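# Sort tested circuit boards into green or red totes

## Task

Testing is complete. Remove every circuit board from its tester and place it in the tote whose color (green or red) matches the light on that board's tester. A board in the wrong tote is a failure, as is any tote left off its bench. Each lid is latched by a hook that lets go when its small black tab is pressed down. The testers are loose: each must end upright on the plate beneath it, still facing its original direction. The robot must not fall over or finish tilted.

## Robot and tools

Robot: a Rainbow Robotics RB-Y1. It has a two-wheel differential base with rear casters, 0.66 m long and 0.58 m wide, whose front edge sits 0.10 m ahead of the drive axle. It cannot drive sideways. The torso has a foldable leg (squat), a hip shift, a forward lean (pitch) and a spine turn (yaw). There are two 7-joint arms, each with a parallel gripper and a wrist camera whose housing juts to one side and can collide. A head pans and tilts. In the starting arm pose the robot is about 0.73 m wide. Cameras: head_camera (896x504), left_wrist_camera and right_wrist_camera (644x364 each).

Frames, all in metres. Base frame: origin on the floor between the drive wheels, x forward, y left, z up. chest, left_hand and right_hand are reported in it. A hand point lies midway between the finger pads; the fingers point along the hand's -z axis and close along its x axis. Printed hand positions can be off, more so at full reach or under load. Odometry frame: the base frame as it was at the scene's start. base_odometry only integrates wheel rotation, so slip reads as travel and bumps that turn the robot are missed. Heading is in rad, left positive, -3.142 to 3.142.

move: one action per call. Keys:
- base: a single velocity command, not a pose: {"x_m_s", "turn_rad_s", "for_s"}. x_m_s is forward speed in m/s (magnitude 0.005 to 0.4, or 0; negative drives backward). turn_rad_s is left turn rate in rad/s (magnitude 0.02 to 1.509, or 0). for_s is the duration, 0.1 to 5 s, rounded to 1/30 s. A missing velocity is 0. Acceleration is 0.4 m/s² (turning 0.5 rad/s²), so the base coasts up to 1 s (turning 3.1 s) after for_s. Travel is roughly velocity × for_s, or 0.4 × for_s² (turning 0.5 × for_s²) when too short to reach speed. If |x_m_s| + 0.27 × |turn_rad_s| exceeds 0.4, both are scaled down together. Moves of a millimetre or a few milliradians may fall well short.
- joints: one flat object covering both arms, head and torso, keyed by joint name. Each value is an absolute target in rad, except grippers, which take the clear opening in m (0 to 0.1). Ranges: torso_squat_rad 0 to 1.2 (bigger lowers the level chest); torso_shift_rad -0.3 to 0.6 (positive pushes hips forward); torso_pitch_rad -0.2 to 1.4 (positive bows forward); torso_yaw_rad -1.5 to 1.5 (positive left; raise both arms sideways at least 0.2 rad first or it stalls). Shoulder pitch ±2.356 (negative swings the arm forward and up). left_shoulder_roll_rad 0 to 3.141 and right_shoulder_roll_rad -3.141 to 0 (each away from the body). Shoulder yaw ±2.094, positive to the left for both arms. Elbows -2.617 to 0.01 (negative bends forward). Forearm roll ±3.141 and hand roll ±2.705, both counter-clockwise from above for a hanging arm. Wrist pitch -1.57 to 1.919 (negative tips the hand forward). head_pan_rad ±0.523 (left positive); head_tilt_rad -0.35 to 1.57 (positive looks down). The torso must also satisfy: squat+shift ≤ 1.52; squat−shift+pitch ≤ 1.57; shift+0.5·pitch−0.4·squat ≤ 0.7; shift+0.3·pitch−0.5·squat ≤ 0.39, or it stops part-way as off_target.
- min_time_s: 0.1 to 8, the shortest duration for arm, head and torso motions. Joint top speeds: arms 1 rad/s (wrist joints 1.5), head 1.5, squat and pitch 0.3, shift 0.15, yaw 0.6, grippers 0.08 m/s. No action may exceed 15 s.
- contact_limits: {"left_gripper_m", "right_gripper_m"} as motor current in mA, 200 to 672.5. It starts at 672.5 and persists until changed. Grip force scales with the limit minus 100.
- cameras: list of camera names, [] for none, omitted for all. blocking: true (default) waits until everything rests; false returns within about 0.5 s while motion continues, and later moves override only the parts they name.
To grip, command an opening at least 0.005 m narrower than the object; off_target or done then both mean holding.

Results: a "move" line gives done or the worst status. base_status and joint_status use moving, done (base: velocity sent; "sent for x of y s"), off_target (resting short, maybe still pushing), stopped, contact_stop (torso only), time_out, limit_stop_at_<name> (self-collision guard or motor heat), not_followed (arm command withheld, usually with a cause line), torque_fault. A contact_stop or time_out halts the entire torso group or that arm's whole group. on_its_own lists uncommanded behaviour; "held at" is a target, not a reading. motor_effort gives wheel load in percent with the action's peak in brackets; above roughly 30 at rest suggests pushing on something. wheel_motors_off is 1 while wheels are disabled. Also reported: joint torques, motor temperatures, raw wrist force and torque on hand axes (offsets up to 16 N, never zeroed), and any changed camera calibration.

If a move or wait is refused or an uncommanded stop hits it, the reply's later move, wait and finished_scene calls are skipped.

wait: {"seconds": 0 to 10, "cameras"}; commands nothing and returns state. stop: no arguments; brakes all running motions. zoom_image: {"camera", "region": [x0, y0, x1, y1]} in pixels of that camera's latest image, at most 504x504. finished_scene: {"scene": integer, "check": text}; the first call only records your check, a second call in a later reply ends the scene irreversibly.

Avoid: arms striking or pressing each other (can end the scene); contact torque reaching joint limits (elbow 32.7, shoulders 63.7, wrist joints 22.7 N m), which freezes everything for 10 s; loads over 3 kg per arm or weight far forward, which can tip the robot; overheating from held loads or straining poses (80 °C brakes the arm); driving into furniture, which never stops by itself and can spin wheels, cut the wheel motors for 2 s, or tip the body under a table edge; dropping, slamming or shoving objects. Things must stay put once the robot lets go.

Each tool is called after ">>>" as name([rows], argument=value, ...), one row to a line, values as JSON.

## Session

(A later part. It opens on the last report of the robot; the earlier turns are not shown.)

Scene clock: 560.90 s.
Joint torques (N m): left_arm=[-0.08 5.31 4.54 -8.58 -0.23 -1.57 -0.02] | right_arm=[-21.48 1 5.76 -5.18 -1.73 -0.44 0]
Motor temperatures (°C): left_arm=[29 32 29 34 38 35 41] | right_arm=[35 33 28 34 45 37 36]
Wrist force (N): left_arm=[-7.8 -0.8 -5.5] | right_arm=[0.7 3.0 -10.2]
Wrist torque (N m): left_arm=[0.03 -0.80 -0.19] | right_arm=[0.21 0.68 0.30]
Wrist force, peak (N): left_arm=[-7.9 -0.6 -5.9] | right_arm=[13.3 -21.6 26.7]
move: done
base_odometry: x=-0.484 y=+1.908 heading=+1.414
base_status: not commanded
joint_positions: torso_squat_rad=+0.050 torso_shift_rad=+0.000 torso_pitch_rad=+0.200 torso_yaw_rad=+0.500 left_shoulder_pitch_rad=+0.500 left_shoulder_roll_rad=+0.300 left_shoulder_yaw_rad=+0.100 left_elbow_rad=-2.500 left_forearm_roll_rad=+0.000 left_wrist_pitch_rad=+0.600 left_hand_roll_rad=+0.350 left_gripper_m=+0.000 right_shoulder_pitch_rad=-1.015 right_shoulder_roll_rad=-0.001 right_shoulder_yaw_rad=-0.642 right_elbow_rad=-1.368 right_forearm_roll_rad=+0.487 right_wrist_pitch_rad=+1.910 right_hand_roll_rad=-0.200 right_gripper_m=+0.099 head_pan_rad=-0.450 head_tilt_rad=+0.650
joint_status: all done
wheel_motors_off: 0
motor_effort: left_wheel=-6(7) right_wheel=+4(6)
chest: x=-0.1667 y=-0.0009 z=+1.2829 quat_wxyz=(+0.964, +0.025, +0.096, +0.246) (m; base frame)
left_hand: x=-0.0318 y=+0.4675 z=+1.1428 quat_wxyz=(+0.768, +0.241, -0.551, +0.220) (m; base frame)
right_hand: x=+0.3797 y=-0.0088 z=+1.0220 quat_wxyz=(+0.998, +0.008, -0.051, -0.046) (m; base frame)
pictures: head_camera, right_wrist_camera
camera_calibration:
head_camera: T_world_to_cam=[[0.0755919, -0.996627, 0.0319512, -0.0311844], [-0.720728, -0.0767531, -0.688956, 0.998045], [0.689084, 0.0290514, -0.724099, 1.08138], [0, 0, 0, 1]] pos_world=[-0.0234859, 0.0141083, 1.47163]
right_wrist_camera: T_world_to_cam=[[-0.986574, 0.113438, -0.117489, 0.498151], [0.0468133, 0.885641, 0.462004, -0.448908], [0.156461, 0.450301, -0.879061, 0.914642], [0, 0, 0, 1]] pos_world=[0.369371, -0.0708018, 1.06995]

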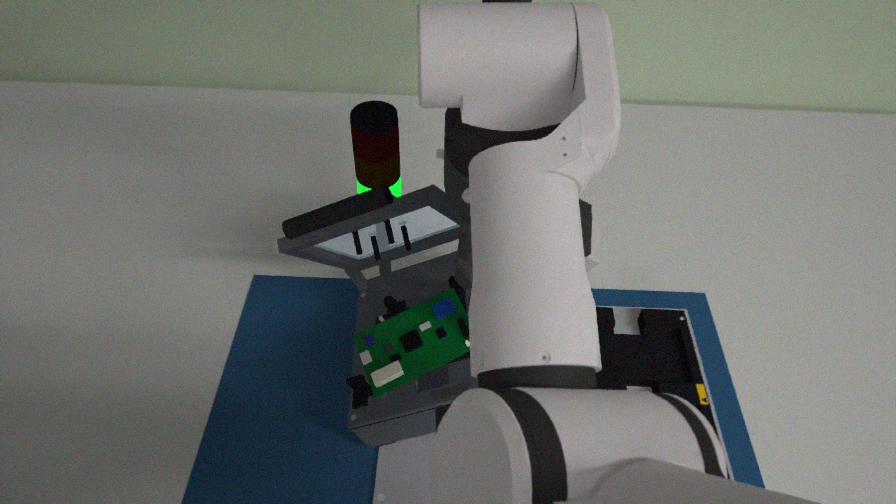

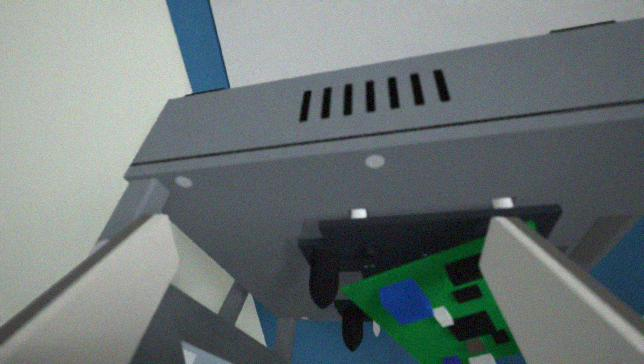

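>>> move(joints={"right_shoulder_pitch_rad":-0.85,"right_shoulder_yaw_rad":-0.75,"right_elbow_rad":-1.7}, min_time_s=2)

>>> move(joints={"right_shoulder_pitch_rad":-0.7,"right_shoulder_yaw_rad":-0.75,"right_elbow_rad":-1.95}, min_time_s=2)

>>> move(joints={"right_shoulder_pitch_rad":0.0,"right_shoulder_yaw_rad":-0.5,"right_elbow_rad":-2.3}, min_time_s=2, cameras=["head_camera"])

Scene clock: 597.47 s.
Joint torques (N m): left_arm=[-0.2 5.3 4.38 -8.53 -0.22 -1.71 0.08] | right_arm=[-16.03 -2.74 3.28 -7.19 -0.34 -0.75 0]
Motor temperatures (°C): left_arm=[29 32 29 34 38 35 41] | right_arm=[36 33 28 33 45 37 36]
Wrist force (N): left_arm=[-7.8 -0.7 -5.5] | right_arm=[1.0 10.5 -12.9]
Wrist torque (N m): left_arm=[0.01 -0.79 -0.18] | right_arm=[-0.07 0.77 0.49]
Wrist force, peak (N): left_arm=[-8.0 -0.7 -5.6] | right_arm=[0.9 10.9 -12.9]
move: done
base_odometry: x=-0.484 y=+1.908 heading=+1.414
base_status: not commanded
joint_positions: torso_squat_rad=+0.050 torso_shift_rad=+0.000 torso_pitch_rad=+0.200 torso_yaw_rad=+0.500 left_shoulder_pitch_rad=+0.500 left_shoulder_roll_rad=+0.300 left_shoulder_yaw_rad=+0.100 left_elbow_rad=-2.500 left_forearm_roll_rad=+0.000 left_wrist_pitch_rad=+0.600 left_hand_roll_rad=+0.350 left_gripper_m=+0.000 right_shoulder_pitch_rad=-0.851 right_shoulder_roll_rad=-0.001 right_shoulder_yaw_rad=-0.750 right_elbow_rad=-1.700 right_forearm_roll_rad=+0.487 right_wrist_pitch_rad=+1.910 right_hand_roll_rad=-0.200 right_gripper_m=+0.099 head_pan_rad=-0.450 head_tilt_rad=+0.650
joint_status: all done
wheel_motors_off: 0
motor_effort: left_wheel=-5(7) right_wheel=+6(7)
chest: x=-0.1667 y=-0.0008 z=+1.2829 quat_wxyz=(+0.964, +0.025, +0.096, +0.246) (m; base frame)
left_hand: x=-0.0318 y=+0.4675 z=+1.1427 quat_wxyz=(+0.768, +0.241, -0.551, +0.220) (m; base frame)
right_hand: x=+0.3759 y=-0.1011 z=+1.0180 quat_wxyz=(+0.979, +0.021, -0.103, -0.177) (m; base frame)
pictures: head_camera, left_wrist_camera, right_wrist_camera
camera_calibration:
head_camera: T_world_to_cam=[[0.0757223, -0.996616, 0.0319925, -0.0311522], [-0.720816, -0.0768801, -0.688849, 0.997935], [0.688978, 0.0291005, -0.724198, 1.08144], [0, 0, 0, 1]] pos_world=[-0.0234019, 0.014204, 1.4716]
left_wrist_camera: T_world_to_cam=[[0.295354, 0.091315, 0.951014, -1.12137], [0.169789, -0.984593, 0.0418081, 0.452219], [0.940179, 0.149124, -0.306308, 0.379236], [0, 0, 0, 1]] pos_world=[-0.10213, 0.491097, 1.1637]
right_wrist_camera: T_world_to_cam=[[-0.905342, 0.369058, -0.210126, 0.594056], [0.222437, 0.833564, 0.505661, -0.480885], [0.361771, 0.411056, -0.836752, 0.829117], [0, 0, 0, 1]] pos_world=[0.344839, -0.159206, 1.06176]

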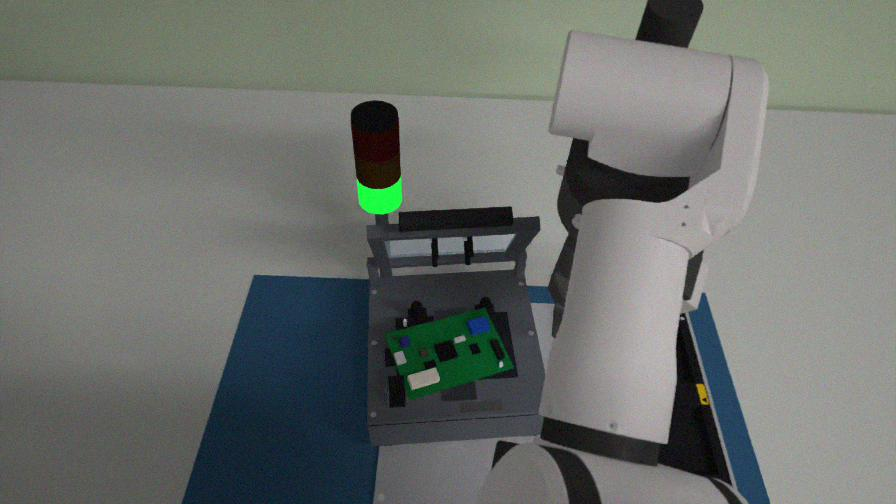

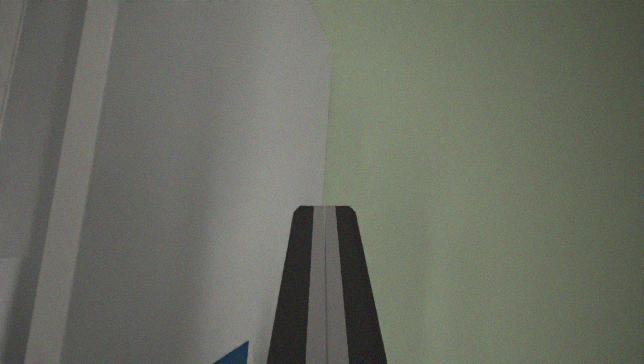

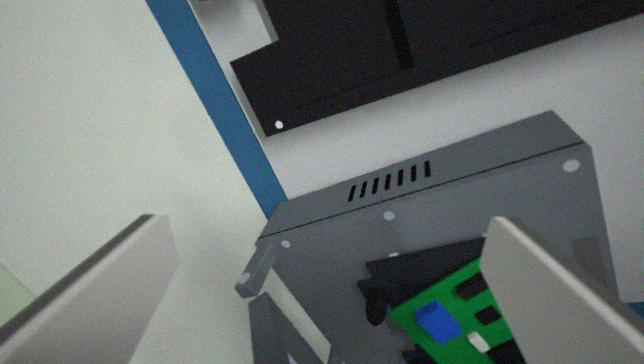

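Scene clock: 599.77 s.
Joint torques (N m): left_arm=[-0.13 5.33 4.32 -8.56 -0.22 -1.66 -0.02] | right_arm=[-13.13 -3.2 2.87 -7.23 -0.33 -0.86 0.01]
Motor temperatures (°C): left_arm=[29 32 29 34 38 35 41] | right_arm=[36 33 28 33 45 37 36]
Wrist force (N): left_arm=[-7.8 -0.9 -5.3] | right_arm=[0.4 10.5 -12.7]
Wrist torque (N m): left_arm=[0.04 -0.79 -0.19] | right_arm=[-0.07 0.75 0.51]
Wrist force, peak (N): left_arm=[-7.9 -0.8 -5.6] | right_arm=[1.0 10.9 -13.0]
move: done
base_odometry: x=-0.484 y=+1.908 heading=+1.414
base_status: not commanded
joint_positions: torso_squat_rad=+0.050 torso_shift_rad=+0.000 torso_pitch_rad=+0.200 torso_yaw_rad=+0.500 left_shoulder_pitch_rad=+0.500 left_shoulder_roll_rad=+0.300 left_shoulder_yaw_rad=+0.100 left_elbow_rad=-2.500 left_forearm_roll_rad=+0.000 left_wrist_pitch_rad=+0.600 left_hand_roll_rad=+0.350 left_gripper_m=+0.000 right_shoulder_pitch_rad=-0.701 right_shoulder_roll_rad=-0.001 right_shoulder_yaw_rad=-0.750 right_elbow_rad=-1.950 right_forearm_roll_rad=+0.487 right_wrist_pitch_rad=+1.910 right_hand_roll_rad=-0.200 right_gripper_m=+0.099 head_pan_rad=-0.450 head_tilt_rad=+0.650
joint_status: all done
wheel_motors_off: 0
motor_effort: left_wheel=-6(7) right_wheel=+5(7)
chest: x=-0.1667 y=-0.0008 z=+1.2829 quat_wxyz=(+0.964, +0.025, +0.096, +0.246) (m; base frame)
left_hand: x=-0.0318 y=+0.4675 z=+1.1427 quat_wxyz=(+0.768, +0.241, -0.551, +0.220) (m; base frame)
right_hand: x=+0.3566 y=-0.1675 z=+1.0260 quat_wxyz=(+0.958, -0.006, -0.161, -0.239) (m; base frame)
pictures: head_camera, left_wrist_camera, right_wrist_camera
camera_calibration:
head_camera: T_world_to_cam=[[0.0757265, -0.996615, 0.0319916, -0.0311504], [-0.720816, -0.0768825, -0.68885, 0.997936], [0.688978, 0.0291041, -0.724198, 1.08144], [0, 0, 0, 1]] pos_world=[-0.0234021, 0.0142044, 1.4716]
left_wrist_camera: T_world_to_cam=[[0.295353, 0.0913151, 0.951014, -1.12137], [0.169794, -0.984592, 0.041807, 0.452221], [0.940179, 0.149128, -0.306307, 0.379235], [0, 0, 0, 1]] pos_world=[-0.102132, 0.491097, 1.1637]
right_wrist_camera: T_world_to_cam=[[-0.819387, 0.47161, -0.325867, 0.708007], [0.284814, 0.828268, 0.482549, -0.424733], [0.49748, 0.302583, -0.812993, 0.779091], [0, 0, 0, 1]] pos_world=[0.313519, -0.21785, 1.06907]

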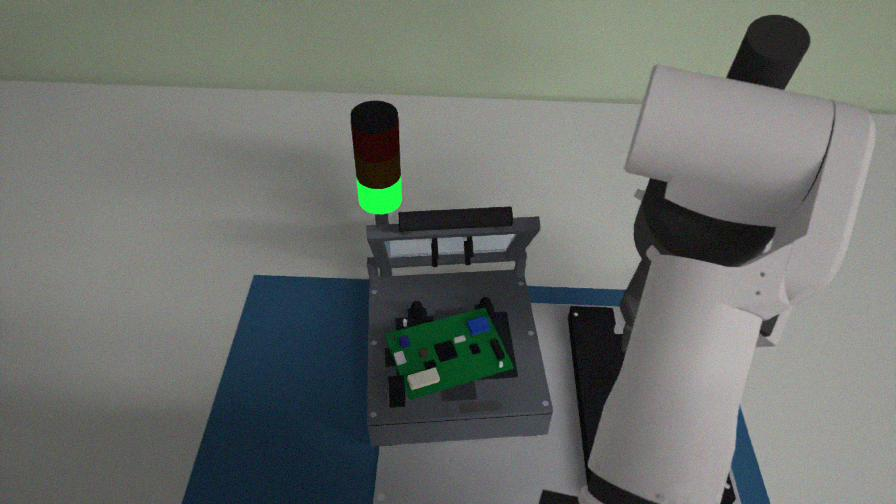

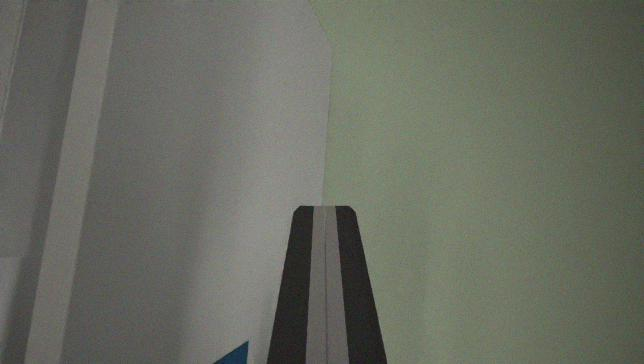

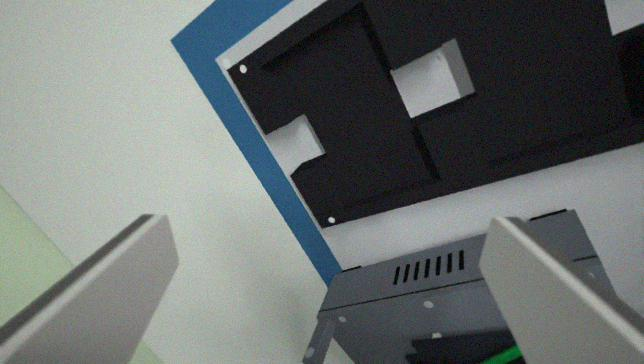

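Scene clock: 602.07 s.
Joint torques (N m): left_arm=[-0.3 5.29 4.38 -8.65 -0.18 -1.64 -0.01] | right_arm=[-3.42 -1.97 0.43 -7.82 0.64 -0.6 -0.02]
Motor temperatures (°C): left_arm=[29 32 29 34 38 35 41] | right_arm=[36 33 28 33 45 37 36]
Wrist force (N): left_arm=[-7.6 -0.3 -5.6] | right_arm=[0.3 12.9 -12.6]
Wrist torque (N m): left_arm=[-0.04 -0.77 -0.18] | right_arm=[-0.21 0.75 0.51]
Wrist force, peak (N): left_arm=[-8.1 -0.8 -5.4] | right_arm=[0.5 13.3 -12.3]
move: done
base_odometry: x=-0.484 y=+1.908 heading=+1.414
base_status: not commanded
joint_positions: torso_squat_rad=+0.050 torso_shift_rad=+0.000 torso_pitch_rad=+0.200 torso_yaw_rad=+0.500 left_shoulder_pitch_rad=+0.500 left_shoulder_roll_rad=+0.300 left_shoulder_yaw_rad=+0.100 left_elbow_rad=-2.500 left_forearm_roll_rad=+0.000 left_wrist_pitch_rad=+0.600 left_hand_roll_rad=+0.350 left_gripper_m=+0.000 right_shoulder_pitch_rad=+0.000 right_shoulder_roll_rad=+0.000 right_shoulder_yaw_rad=-0.500 right_elbow_rad=-2.300 right_forearm_roll_rad=+0.487 right_wrist_pitch_rad=+1.910 right_hand_roll_rad=-0.200 right_gripper_m=+0.099 head_pan_rad=-0.450 head_tilt_rad=+0.650
joint_status: all done
wheel_motors_off: 0
motor_effort: left_wheel=-5(7) right_wheel=+6(7)
chest: x=-0.1667 y=-0.0008 z=+1.2829 quat_wxyz=(+0.964, +0.025, +0.096, +0.246) (m; base frame)
left_hand: x=-0.0318 y=+0.4675 z=+1.1427 quat_wxyz=(+0.768, +0.241, -0.551, +0.220) (m; base frame)
right_hand: x=+0.1958 y=-0.2954 z=+0.9615 quat_wxyz=(+0.951, -0.208, -0.114, -0.198) (m; base frame)
pictures: head_camera
camera_calibration:
head_camera: T_world_to_cam=[[0.0757359, -0.996614, 0.0319947, -0.0311502], [-0.720816, -0.0768914, -0.688848, 0.997935], [0.688976, 0.0291082, -0.7242, 1.08144], [0, 0, 0, 1]] pos_world=[-0.0233997, 0.0142091, 1.4716]

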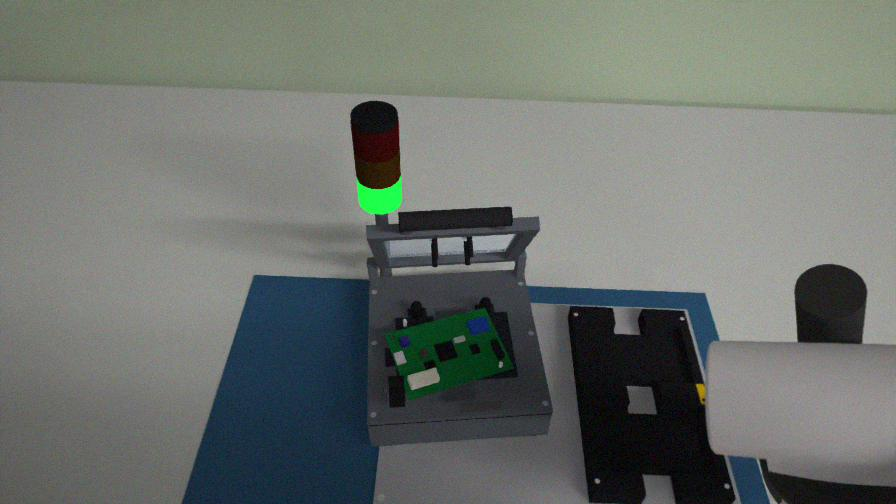

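>>> zoom_image(camera="head_camera", region=[340, 200, 600, 480])

Scaled by 1.800 from the camera's 896x504 image, which has a finer 1280x720 frame.

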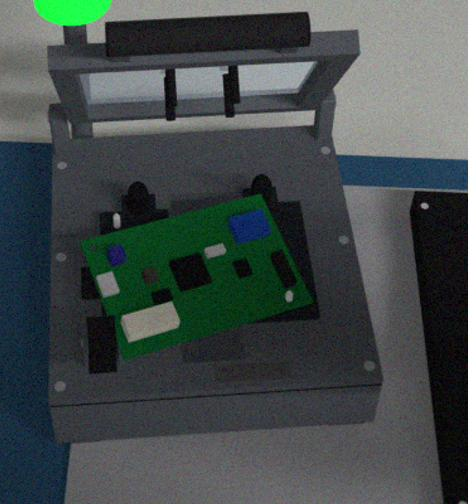

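>>> move(joints={"right_shoulder_pitch_rad":0.3,"right_shoulder_yaw_rad":-0.1,"right_elbow_rad":-2.3,"right_forearm_roll_rad":0,"right_wrist_pitch_rad":0.6,"right_hand_roll_rad":0,"right_gripper_m":0,"torso_yaw_rad":0,"torso_pitch_rad":0.35,"head_pan_rad":0,"head_tilt_rad":0.55})

>>> move(joints={"right_shoulder_pitch_rad":0.02,"right_shoulder_yaw_rad":0.367,"right_elbow_rad":-2.01,"right_wrist_pitch_rad":0.14}, min_time_s=2)

>>> move(joints={"right_shoulder_pitch_rad":-0.1,"right_shoulder_yaw_rad":0.31,"right_elbow_rad":-1.96,"right_wrist_pitch_rad":0.19}, min_time_s=2, cameras=["head_camera"])

>>> move(joints={"right_shoulder_pitch_rad":-0.23,"right_shoulder_yaw_rad":0.25,"right_elbow_rad":-1.92,"right_wrist_pitch_rad":0.19}, min_time_s=2, cameras=["head_camera"])

Scene clock: 657.37 s.
Joint torques (N m): left_arm=[2.24 3.93 3.61 -8.96 -0.08 -1.68 0.01] | right_arm=[0.01 -0.53 -1.03 -9.44 0.21 -1.65 0.16]
Motor temperatures (°C): left_arm=[29 32 29 34 38 35 41] | right_arm=[35 33 28 34 45 37 36]
Wrist force (N): left_arm=[-7.3 -0.3 -6.6] | right_arm=[-3.3 11.1 -9.8]
Wrist torque (N m): left_arm=[-0.02 -0.74 -0.20] | right_arm=[-0.10 0.56 0.45]
Wrist force, peak (N): left_arm=[-7.3 -0.5 -7.0] | right_arm=[0.4 13.4 -12.8]
move: done
base_odometry: x=-0.484 y=+1.908 heading=+1.414
base_status: not commanded
joint_positions: torso_squat_rad=+0.050 torso_shift_rad=+0.000 torso_pitch_rad=+0.350 torso_yaw_rad=+0.000 left_shoulder_pitch_rad=+0.500 left_shoulder_roll_rad=+0.300 left_shoulder_yaw_rad=+0.100 left_elbow_rad=-2.500 left_forearm_roll_rad=+0.000 left_wrist_pitch_rad=+0.600 left_hand_roll_rad=+0.350 left_gripper_m=+0.000 right_shoulder_pitch_rad=+0.300 right_shoulder_roll_rad=+0.000 right_shoulder_yaw_rad=-0.100 right_elbow_rad=-2.300 right_forearm_roll_rad=+0.000 right_wrist_pitch_rad=+0.600 right_hand_roll_rad=+0.000 right_gripper_m=+0.000 head_pan_rad=+0.000 head_tilt_rad=+0.550
joint_status: all done
wheel_motors_off: 0
motor_effort: left_wheel=-4(6) right_wheel=+4(6)
chest: x=-0.1219 y=-0.0008 z=+1.2703 quat_wxyz=(+0.985, +0.000, +0.174, +0.000) (m; base frame)
left_hand: x=+0.1829 y=+0.3336 z=+1.0411 quat_wxyz=(+0.851, +0.066, -0.519, +0.049) (m; base frame)
right_hand: x=+0.2191 y=-0.3135 z=+0.9919 quat_wxyz=(+0.857, -0.089, -0.506, -0.046) (m; base frame)
pictures: head_camera, left_wrist_camera, right_wrist_camera
camera_calibration:
head_camera: T_world_to_cam=[[0.0288476, -0.998759, 0.0405879, -0.0605234], [-0.75754, -0.0483358, -0.650997, 0.978527], [0.652151, -0.0119673, -0.757995, 1.05987], [0, 0, 0, 1]] pos_world=[0.0518215, -0.000466638, 1.44285]
left_wrist_camera: T_world_to_cam=[[0.464258, 0.0317918, 0.885129, -1.01837], [-0.287347, -0.939894, 0.184475, 0.208261], [0.837792, -0.339984, -0.427218, 0.474022], [0, 0, 0, 1]] pos_world=[0.135498, 0.389279, 1.06548]
right_wrist_camera: T_world_to_cam=[[-0.46527, 0.0056081, -0.885151, 0.984122], [-0.224016, 0.966681, 0.123876, 0.262423], [0.856353, 0.255923, -0.448511, 0.40921], [0, 0, 0, 1]] pos_world=[0.166241, -0.363925, 1.02212]

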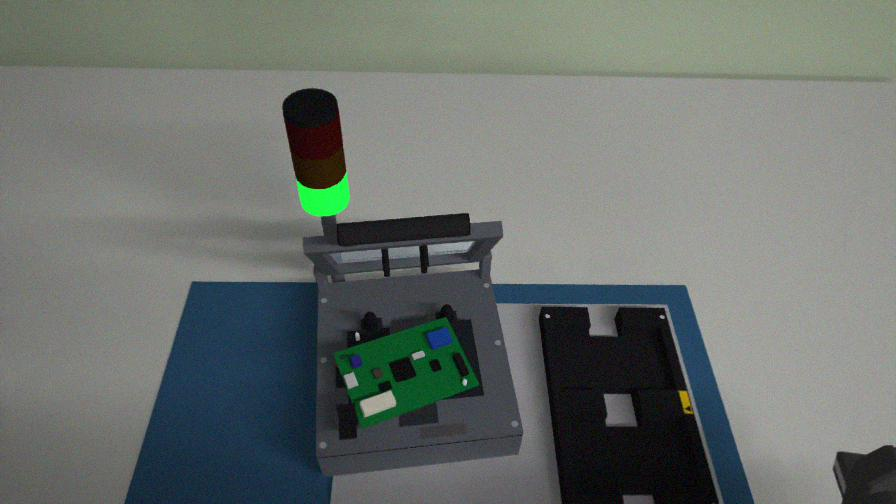

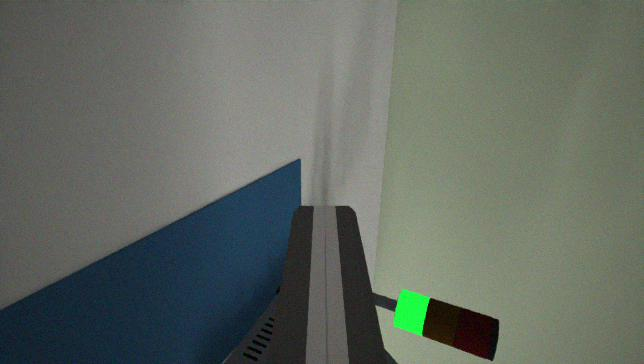

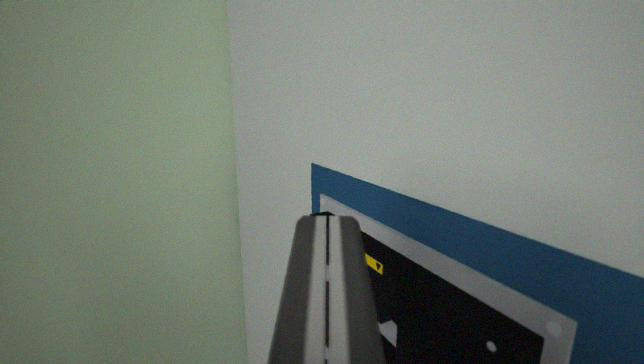

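Scene clock: 659.67 s.
Joint torques (N m): left_arm=[2.21 4.09 3.59 -8.98 -0.14 -1.59 0] | right_arm=[-5.61 4.5 1.81 -9.02 0.06 -2.21 0.15]
Motor temperatures (°C): left_arm=[29 32 29 34 38 35 41] | right_arm=[35 33 28 34 45 37 36]
Wrist force (N): left_arm=[-7.2 -0.2 -6.5] | right_arm=[-4.0 10.0 -7.0]
Wrist torque (N m): left_arm=[-0.03 -0.74 -0.18] | right_arm=[-0.09 0.49 0.42]
Wrist force, peak (N): left_arm=[-7.6 -0.4 -6.6] | right_arm=[-3.3 11.2 -10.1]
move: done
base_odometry: x=-0.484 y=+1.908 heading=+1.414
base_status: not commanded
joint_positions: torso_squat_rad=+0.050 torso_shift_rad=+0.000 torso_pitch_rad=+0.350 torso_yaw_rad=+0.000 left_shoulder_pitch_rad=+0.500 left_shoulder_roll_rad=+0.300 left_shoulder_yaw_rad=+0.100 left_elbow_rad=-2.500 left_forearm_roll_rad=+0.000 left_wrist_pitch_rad=+0.600 left_hand_roll_rad=+0.350 left_gripper_m=+0.000 right_shoulder_pitch_rad=+0.020 right_shoulder_roll_rad=+0.000 right_shoulder_yaw_rad=+0.367 right_elbow_rad=-2.010 right_forearm_roll_rad=+0.000 right_wrist_pitch_rad=+0.140 right_hand_roll_rad=+0.000 right_gripper_m=+0.000 head_pan_rad=+0.000 head_tilt_rad=+0.550
joint_status: all done
wheel_motors_off: 0
motor_effort: left_wheel=-3(6) right_wheel=+5(6)
chest: x=-0.1219 y=-0.0008 z=+1.2703 quat_wxyz=(+0.985, +0.000, +0.174, +0.000) (m; base frame)
left_hand: x=+0.1828 y=+0.3336 z=+1.0411 quat_wxyz=(+0.851, +0.066, -0.519, +0.049) (m; base frame)
right_hand: x=+0.2928 y=-0.0459 z=+1.0595 quat_wxyz=(+0.719, +0.161, -0.671, +0.078) (m; base frame)
pictures: head_camera, left_wrist_camera, right_wrist_camera
camera_calibration:
head_camera: T_world_to_cam=[[0.0288661, -0.998759, 0.0405813, -0.0605126], [-0.757536, -0.0483456, -0.651, 0.97853], [0.652154, -0.01195, -0.757992, 1.05987], [0, 0, 0, 1]] pos_world=[0.0518166, -0.000464477, 1.44286]
left_wrist_camera: T_world_to_cam=[[0.464254, 0.0317943, 0.885131, -1.01837], [-0.287331, -0.9399, 0.184467, 0.208272], [0.8378, -0.339965, -0.427217, 0.474026], [0, 0, 0, 1]] pos_world=[0.135487, 0.389285, 1.06549]
right_wrist_camera: T_world_to_cam=[[-0.0776696, 0.129615, -0.988518, 1.07846], [-0.710875, 0.687984, 0.146063, 0.11821], [0.699017, 0.714057, 0.0387042, -0.141248], [0, 0, 0, 1]] pos_world=[0.266531, -0.120252, 1.05428]

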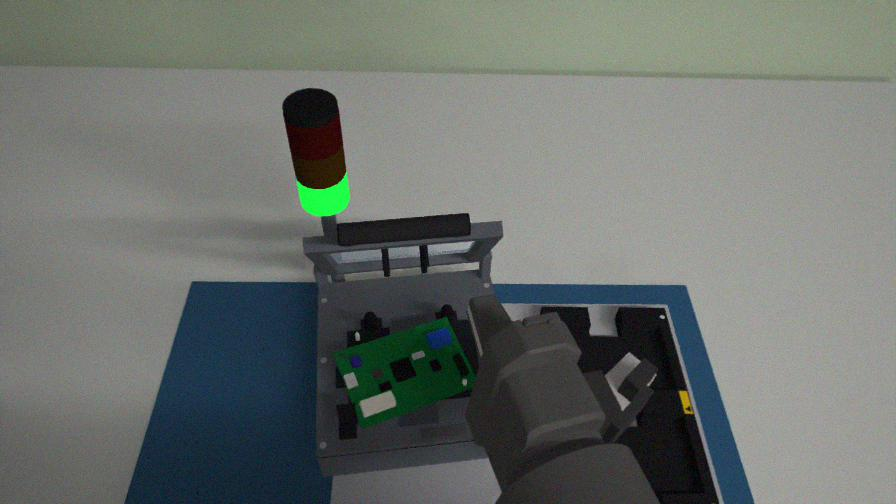

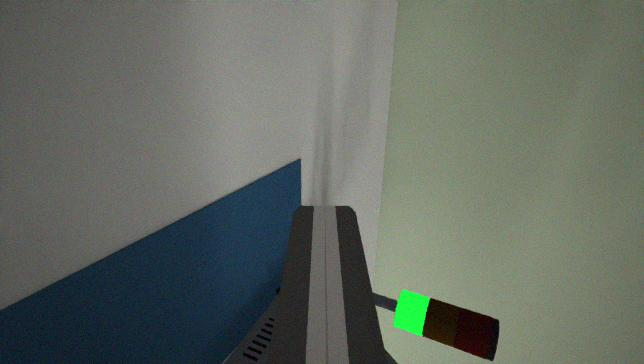

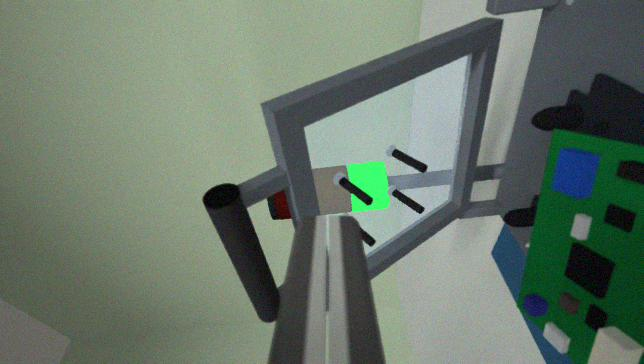

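Scene clock: 661.97 s.
Joint torques (N m): left_arm=[2.36 4.05 3.76 -8.86 -0.09 -1.65 0.07] | right_arm=[-8.05 4.26 -0.56 -8.98 0.08 -1.8 0.14]
Motor temperatures (°C): left_arm=[29 32 29 34 38 35 41] | right_arm=[35 33 28 34 45 37 36]
Wrist force (N): left_arm=[-7.3 -0.7 -6.5] | right_arm=[-4.2 10.1 -7.1]
Wrist torque (N m): left_arm=[0.03 -0.74 -0.20] | right_arm=[-0.06 0.48 0.43]
Wrist force, peak (N): left_arm=[-7.5 -0.3 -6.7] | right_arm=[-4.0 10.5 -7.2]
move: done
base_odometry: x=-0.484 y=+1.908 heading=+1.414
base_status: not commanded
joint_positions: torso_squat_rad=+0.050 torso_shift_rad=+0.000 torso_pitch_rad=+0.350 torso_yaw_rad=+0.000 left_shoulder_pitch_rad=+0.500 left_shoulder_roll_rad=+0.300 left_shoulder_yaw_rad=+0.100 left_elbow_rad=-2.500 left_forearm_roll_rad=+0.000 left_wrist_pitch_rad=+0.600 left_hand_roll_rad=+0.350 left_gripper_m=+0.000 right_shoulder_pitch_rad=-0.100 right_shoulder_roll_rad=+0.000 right_shoulder_yaw_rad=+0.310 right_elbow_rad=-1.960 right_forearm_roll_rad=+0.000 right_wrist_pitch_rad=+0.190 right_hand_roll_rad=+0.000 right_gripper_m=+0.000 head_pan_rad=+0.000 head_tilt_rad=+0.550
joint_status: all done
wheel_motors_off: 0
motor_effort: left_wheel=-4(6) right_wheel=+4(6)
chest: x=-0.1219 y=-0.0008 z=+1.2703 quat_wxyz=(+0.985, +0.000, +0.174, +0.000) (m; base frame)
left_hand: x=+0.1828 y=+0.3336 z=+1.0411 quat_wxyz=(+0.851, +0.066, -0.519, +0.049) (m; base frame)
right_hand: x=+0.3250 y=-0.0497 z=+1.0687 quat_wxyz=(+0.716, +0.146, -0.677, +0.090) (m; base frame)
pictures: head_camera
camera_calibration:
head_camera: T_world_to_cam=[[0.0288661, -0.998759, 0.0405814, -0.0605125], [-0.757536, -0.0483456, -0.651, 0.978529], [0.652154, -0.01195, -0.757992, 1.05987], [0, 0, 0, 1]] pos_world=[0.0518165, -0.000464314, 1.44286]

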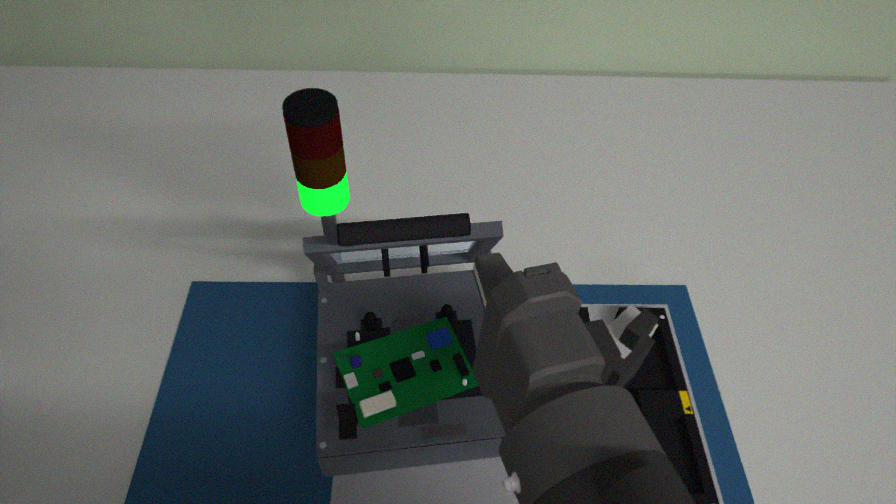

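Scene clock: 664.27 s.
Joint torques (N m): left_arm=[2.37 4.14 3.66 -8.96 -0.14 -1.59 0.05] | right_arm=[-9.98 3.68 -0.77 -8.99 0.18 -1.82 0.17]
Motor temperatures (°C): left_arm=[29 32 29 34 38 35 41] | right_arm=[35 33 28 34 45 37 36]
Wrist force (N): left_arm=[-7.1 -0.2 -6.7] | right_arm=[-4.4 10.2 -6.4]
Wrist torque (N m): left_arm=[-0.01 -0.72 -0.17] | right_arm=[-0.06 0.45 0.47]
Wrist force, peak (N): left_arm=[-7.4 -0.4 -6.6] | right_arm=[-4.2 10.4 -7.1]
move: done
base_odometry: x=-0.484 y=+1.908 heading=+1.414
base_status: not commanded
joint_positions: torso_squat_rad=+0.050 torso_shift_rad=+0.000 torso_pitch_rad=+0.350 torso_yaw_rad=+0.000 left_shoulder_pitch_rad=+0.500 left_shoulder_roll_rad=+0.300 left_shoulder_yaw_rad=+0.100 left_elbow_rad=-2.500 left_forearm_roll_rad=+0.000 left_wrist_pitch_rad=+0.600 left_hand_roll_rad=+0.350 left_gripper_m=+0.000 right_shoulder_pitch_rad=-0.230 right_shoulder_roll_rad=+0.000 right_shoulder_yaw_rad=+0.250 right_elbow_rad=-1.920 right_forearm_roll_rad=+0.000 right_wrist_pitch_rad=+0.190 right_hand_roll_rad=+0.000 right_gripper_m=+0.000 head_pan_rad=+0.000 head_tilt_rad=+0.550
joint_status: all done
wheel_motors_off: 0
motor_effort: left_wheel=-4(5) right_wheel=+4(6)
chest: x=-0.1219 y=-0.0008 z=+1.2703 quat_wxyz=(+0.985, +0.000, +0.174, +0.000) (m; base frame)
left_hand: x=+0.1828 y=+0.3336 z=+1.0411 quat_wxyz=(+0.851, +0.066, -0.519, +0.049) (m; base frame)
right_hand: x=+0.3597 y=-0.0548 z=+1.1031 quat_wxyz=(+0.688, +0.134, -0.707, +0.094) (m; base frame)
pictures: head_camera
camera_calibration:
head_camera: T_world_to_cam=[[0.0288663, -0.998759, 0.0405815, -0.0605126], [-0.757536, -0.0483458, -0.651, 0.97853], [0.652155, -0.01195, -0.757992, 1.05987], [0, 0, 0, 1]] pos_world=[0.0518164, -0.000464255, 1.44286]

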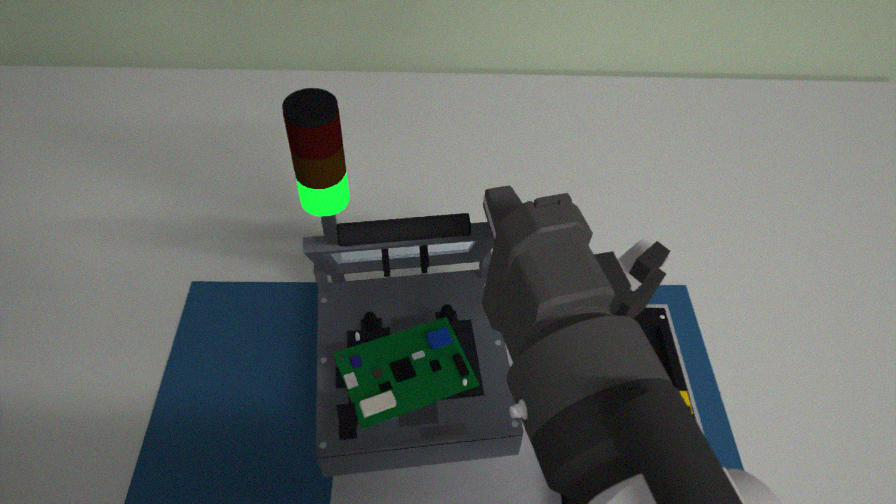

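>>> move(joints={"right_shoulder_pitch_rad":-0.05,"right_shoulder_yaw_rad":0.45,"right_elbow_rad":-1.98}, min_time_s=2, cameras=["head_camera"])

>>> move(joints={"right_shoulder_pitch_rad":-0.18,"right_shoulder_yaw_rad":0.39,"right_elbow_rad":-1.94}, min_time_s=3, cameras=["head_camera"])

>>> move(joints={"right_shoulder_pitch_rad":-0.25,"right_shoulder_yaw_rad":0.36,"right_elbow_rad":-1.93}, min_time_s=3, cameras=["head_camera"])

Scene clock: 699.63 s.
Joint torques (N m): left_arm=[2 4.18 3.67 -8.88 -0.14 -1.69 -0.03] | right_arm=[-4.05 5.46 2.09 -10.14 -0.15 -2.02 0.15]
Motor temperatures (°C): left_arm=[29 32 29 34 38 35 41] | right_arm=[35 33 28 34 45 37 36]
Wrist force (N): left_arm=[-7.3 -0.5 -6.6] | right_arm=[-3.8 9.8 -6.9]
Wrist torque (N m): left_arm=[0.03 -0.73 -0.19] | right_arm=[-0.05 0.51 0.44]
Wrist force, peak (N): left_arm=[-7.4 -0.3 -6.8] | right_arm=[-7.0 9.6 -6.7]
move: done
base_odometry: x=-0.484 y=+1.908 heading=+1.414
base_status: not commanded
joint_positions: torso_squat_rad=+0.050 torso_shift_rad=+0.000 torso_pitch_rad=+0.350 torso_yaw_rad=+0.000 left_shoulder_pitch_rad=+0.500 left_shoulder_roll_rad=+0.300 left_shoulder_yaw_rad=+0.100 left_elbow_rad=-2.500 left_forearm_roll_rad=+0.000 left_wrist_pitch_rad=+0.600 left_hand_roll_rad=+0.350 left_gripper_m=+0.000 right_shoulder_pitch_rad=-0.050 right_shoulder_roll_rad=+0.000 right_shoulder_yaw_rad=+0.450 right_elbow_rad=-1.980 right_forearm_roll_rad=+0.000 right_wrist_pitch_rad=+0.190 right_hand_roll_rad=+0.000 right_gripper_m=+0.000 head_pan_rad=+0.000 head_tilt_rad=+0.550
joint_status: all done
wheel_motors_off: 0
motor_effort: left_wheel=-4(5) right_wheel=+4(6)
chest: x=-0.1220 y=-0.0008 z=+1.2703 quat_wxyz=(+0.985, +0.001, +0.174, +0.000) (m; base frame)
left_hand: x=+0.1828 y=+0.3335 z=+1.0412 quat_wxyz=(+0.851, +0.066, -0.519, +0.049) (m; base frame)
right_hand: x=+0.2891 y=+0.0060 z=+1.0662 quat_wxyz=(+0.716, +0.201, -0.659, +0.115) (m; base frame)
pictures: head_camera
camera_calibration:
head_camera: T_world_to_cam=[[0.0288598, -0.998762, 0.0405231, -0.0604775], [-0.757513, -0.0483032, -0.651031, 0.978554], [0.652182, -0.0119081, -0.757969, 1.05987], [0, 0, 0, 1]] pos_world=[0.0517867, -0.000514222, 1.44287]

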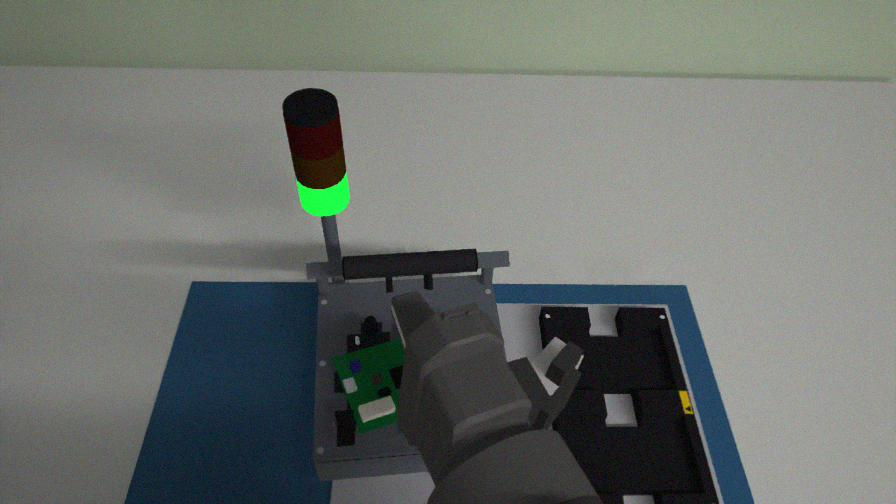

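Scene clock: 702.93 s.
Joint torques (N m): left_arm=[2.15 4.25 3.53 -8.96 -0.13 -1.55 0.08] | right_arm=[-10.19 5.35 -1.1 -9.82 -0.16 -2.84 0.19]
Motor temperatures (°C): left_arm=[29 32 29 34 38 35 41] | right_arm=[35 33 28 34 45 37 36]
Wrist force (N): left_arm=[-7.2 -0.5 -6.6] | right_arm=[-5.9 11.5 -4.1]
Wrist torque (N m): left_arm=[0.02 -0.72 -0.18] | right_arm=[-0.08 0.51 0.42]
Wrist force, peak (N): left_arm=[-7.5 -0.5 -6.8] | right_arm=[-9.6 10.2 -6.9]
move: done
base_odometry: x=-0.484 y=+1.908 heading=+1.414
base_status: not commanded
joint_positions: torso_squat_rad=+0.050 torso_shift_rad=+0.000 torso_pitch_rad=+0.350 torso_yaw_rad=+0.000 left_shoulder_pitch_rad=+0.500 left_shoulder_roll_rad=+0.300 left_shoulder_yaw_rad=+0.100 left_elbow_rad=-2.500 left_forearm_roll_rad=+0.000 left_wrist_pitch_rad=+0.600 left_hand_roll_rad=+0.350 left_gripper_m=+0.000 right_shoulder_pitch_rad=-0.179 right_shoulder_roll_rad=+0.000 right_shoulder_yaw_rad=+0.390 right_elbow_rad=-1.940 right_forearm_roll_rad=+0.000 right_wrist_pitch_rad=+0.190 right_hand_roll_rad=+0.000 right_gripper_m=+0.000 head_pan_rad=+0.000 head_tilt_rad=+0.550
joint_status: all done
wheel_motors_off: 0
motor_effort: left_wheel=-3(6) right_wheel=+4(7)
chest: x=-0.1220 y=-0.0008 z=+1.2703 quat_wxyz=(+0.985, +0.001, +0.174, +0.000) (m; base frame)
left_hand: x=+0.1828 y=+0.3335 z=+1.0412 quat_wxyz=(+0.851, +0.066, -0.519, +0.049) (m; base frame)
right_hand: x=+0.3242 y=+0.0018 z=+1.0956 quat_wxyz=(+0.689, +0.186, -0.689, +0.125) (m; base frame)
pictures: head_camera
camera_calibration:
head_camera: T_world_to_cam=[[0.0288663, -0.998762, 0.0405218, -0.0604743], [-0.757524, -0.0483072, -0.651017, 0.978539], [0.652168, -0.0119038, -0.757981, 1.05987], [0, 0, 0, 1]] pos_world=[0.0517968, -0.000512395, 1.44286]

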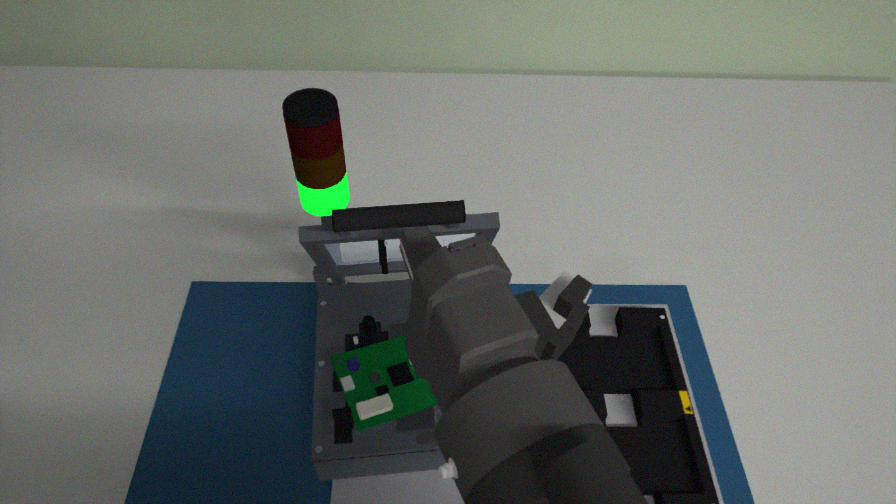

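Scene clock: 706.23 s.
Joint torques (N m): left_arm=[2.34 4.04 3.53 -8.89 -0.1 -1.59 0.02] | right_arm=[-10.46 4.95 -1.75 -8.97 -0.12 -2.4 0.16]
Motor temperatures (°C): left_arm=[29 32 29 34 38 35 41] | right_arm=[35 33 28 34 45 37 36]
Wrist force (N): left_arm=[-7.3 -0.3 -6.7] | right_arm=[-4.1 12.3 -3.5]
Wrist torque (N m): left_arm=[-0.02 -0.75 -0.20] | right_arm=[-0.06 0.50 0.43]
Wrist force, peak (N): left_arm=[-7.4 0.0 -6.8] | right_arm=[-6.7 11.9 -4.6]
move: done
base_odometry: x=-0.484 y=+1.908 heading=+1.414
base_status: not commanded
joint_positions: torso_squat_rad=+0.050 torso_shift_rad=+0.000 torso_pitch_rad=+0.350 torso_yaw_rad=+0.000 left_shoulder_pitch_rad=+0.500 left_shoulder_roll_rad=+0.300 left_shoulder_yaw_rad=+0.100 left_elbow_rad=-2.500 left_forearm_roll_rad=+0.000 left_wrist_pitch_rad=+0.600 left_hand_roll_rad=+0.350 left_gripper_m=+0.000 right_shoulder_pitch_rad=-0.250 right_shoulder_roll_rad=+0.000 right_shoulder_yaw_rad=+0.361 right_elbow_rad=-1.930 right_forearm_roll_rad=+0.000 right_wrist_pitch_rad=+0.190 right_hand_roll_rad=+0.000 right_gripper_m=+0.000 head_pan_rad=+0.000 head_tilt_rad=+0.550
joint_status: all done
wheel_motors_off: 0
motor_effort: left_wheel=-4(5) right_wheel=+4(6)
chest: x=-0.1220 y=-0.0008 z=+1.2703 quat_wxyz=(+0.985, +0.001, +0.174, +0.000) (m; base frame)
left_hand: x=+0.1828 y=+0.3335 z=+1.0412 quat_wxyz=(+0.851, +0.066, -0.519, +0.049) (m; base frame)
right_hand: x=+0.3416 y=+0.0001 z=+1.1199 quat_wxyz=(+0.670, +0.180, -0.709, +0.128) (m; base frame)
pictures: head_camera
camera_calibration:
head_camera: T_world_to_cam=[[0.0288662, -0.998762, 0.0405221, -0.0604744], [-0.757524, -0.0483073, -0.651017, 0.978539], [0.652168, -0.0119041, -0.757981, 1.05987], [0, 0, 0, 1]] pos_world=[0.0517969, -0.000512165, 1.44286]

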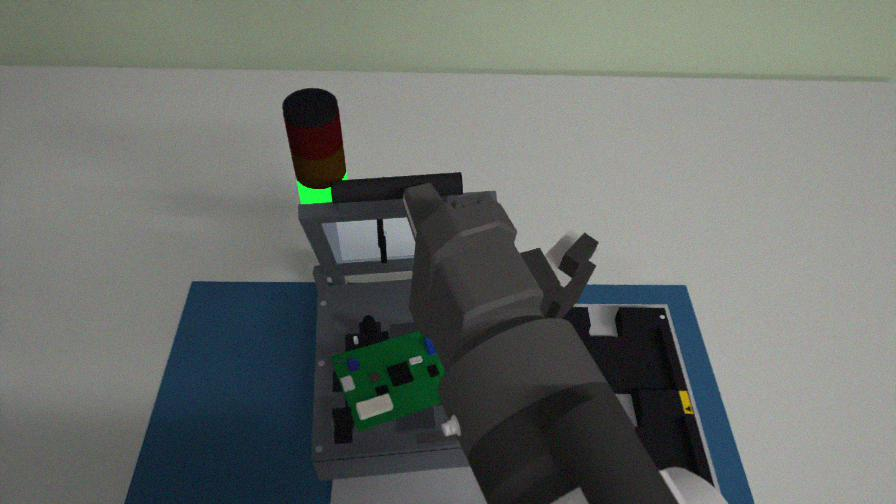

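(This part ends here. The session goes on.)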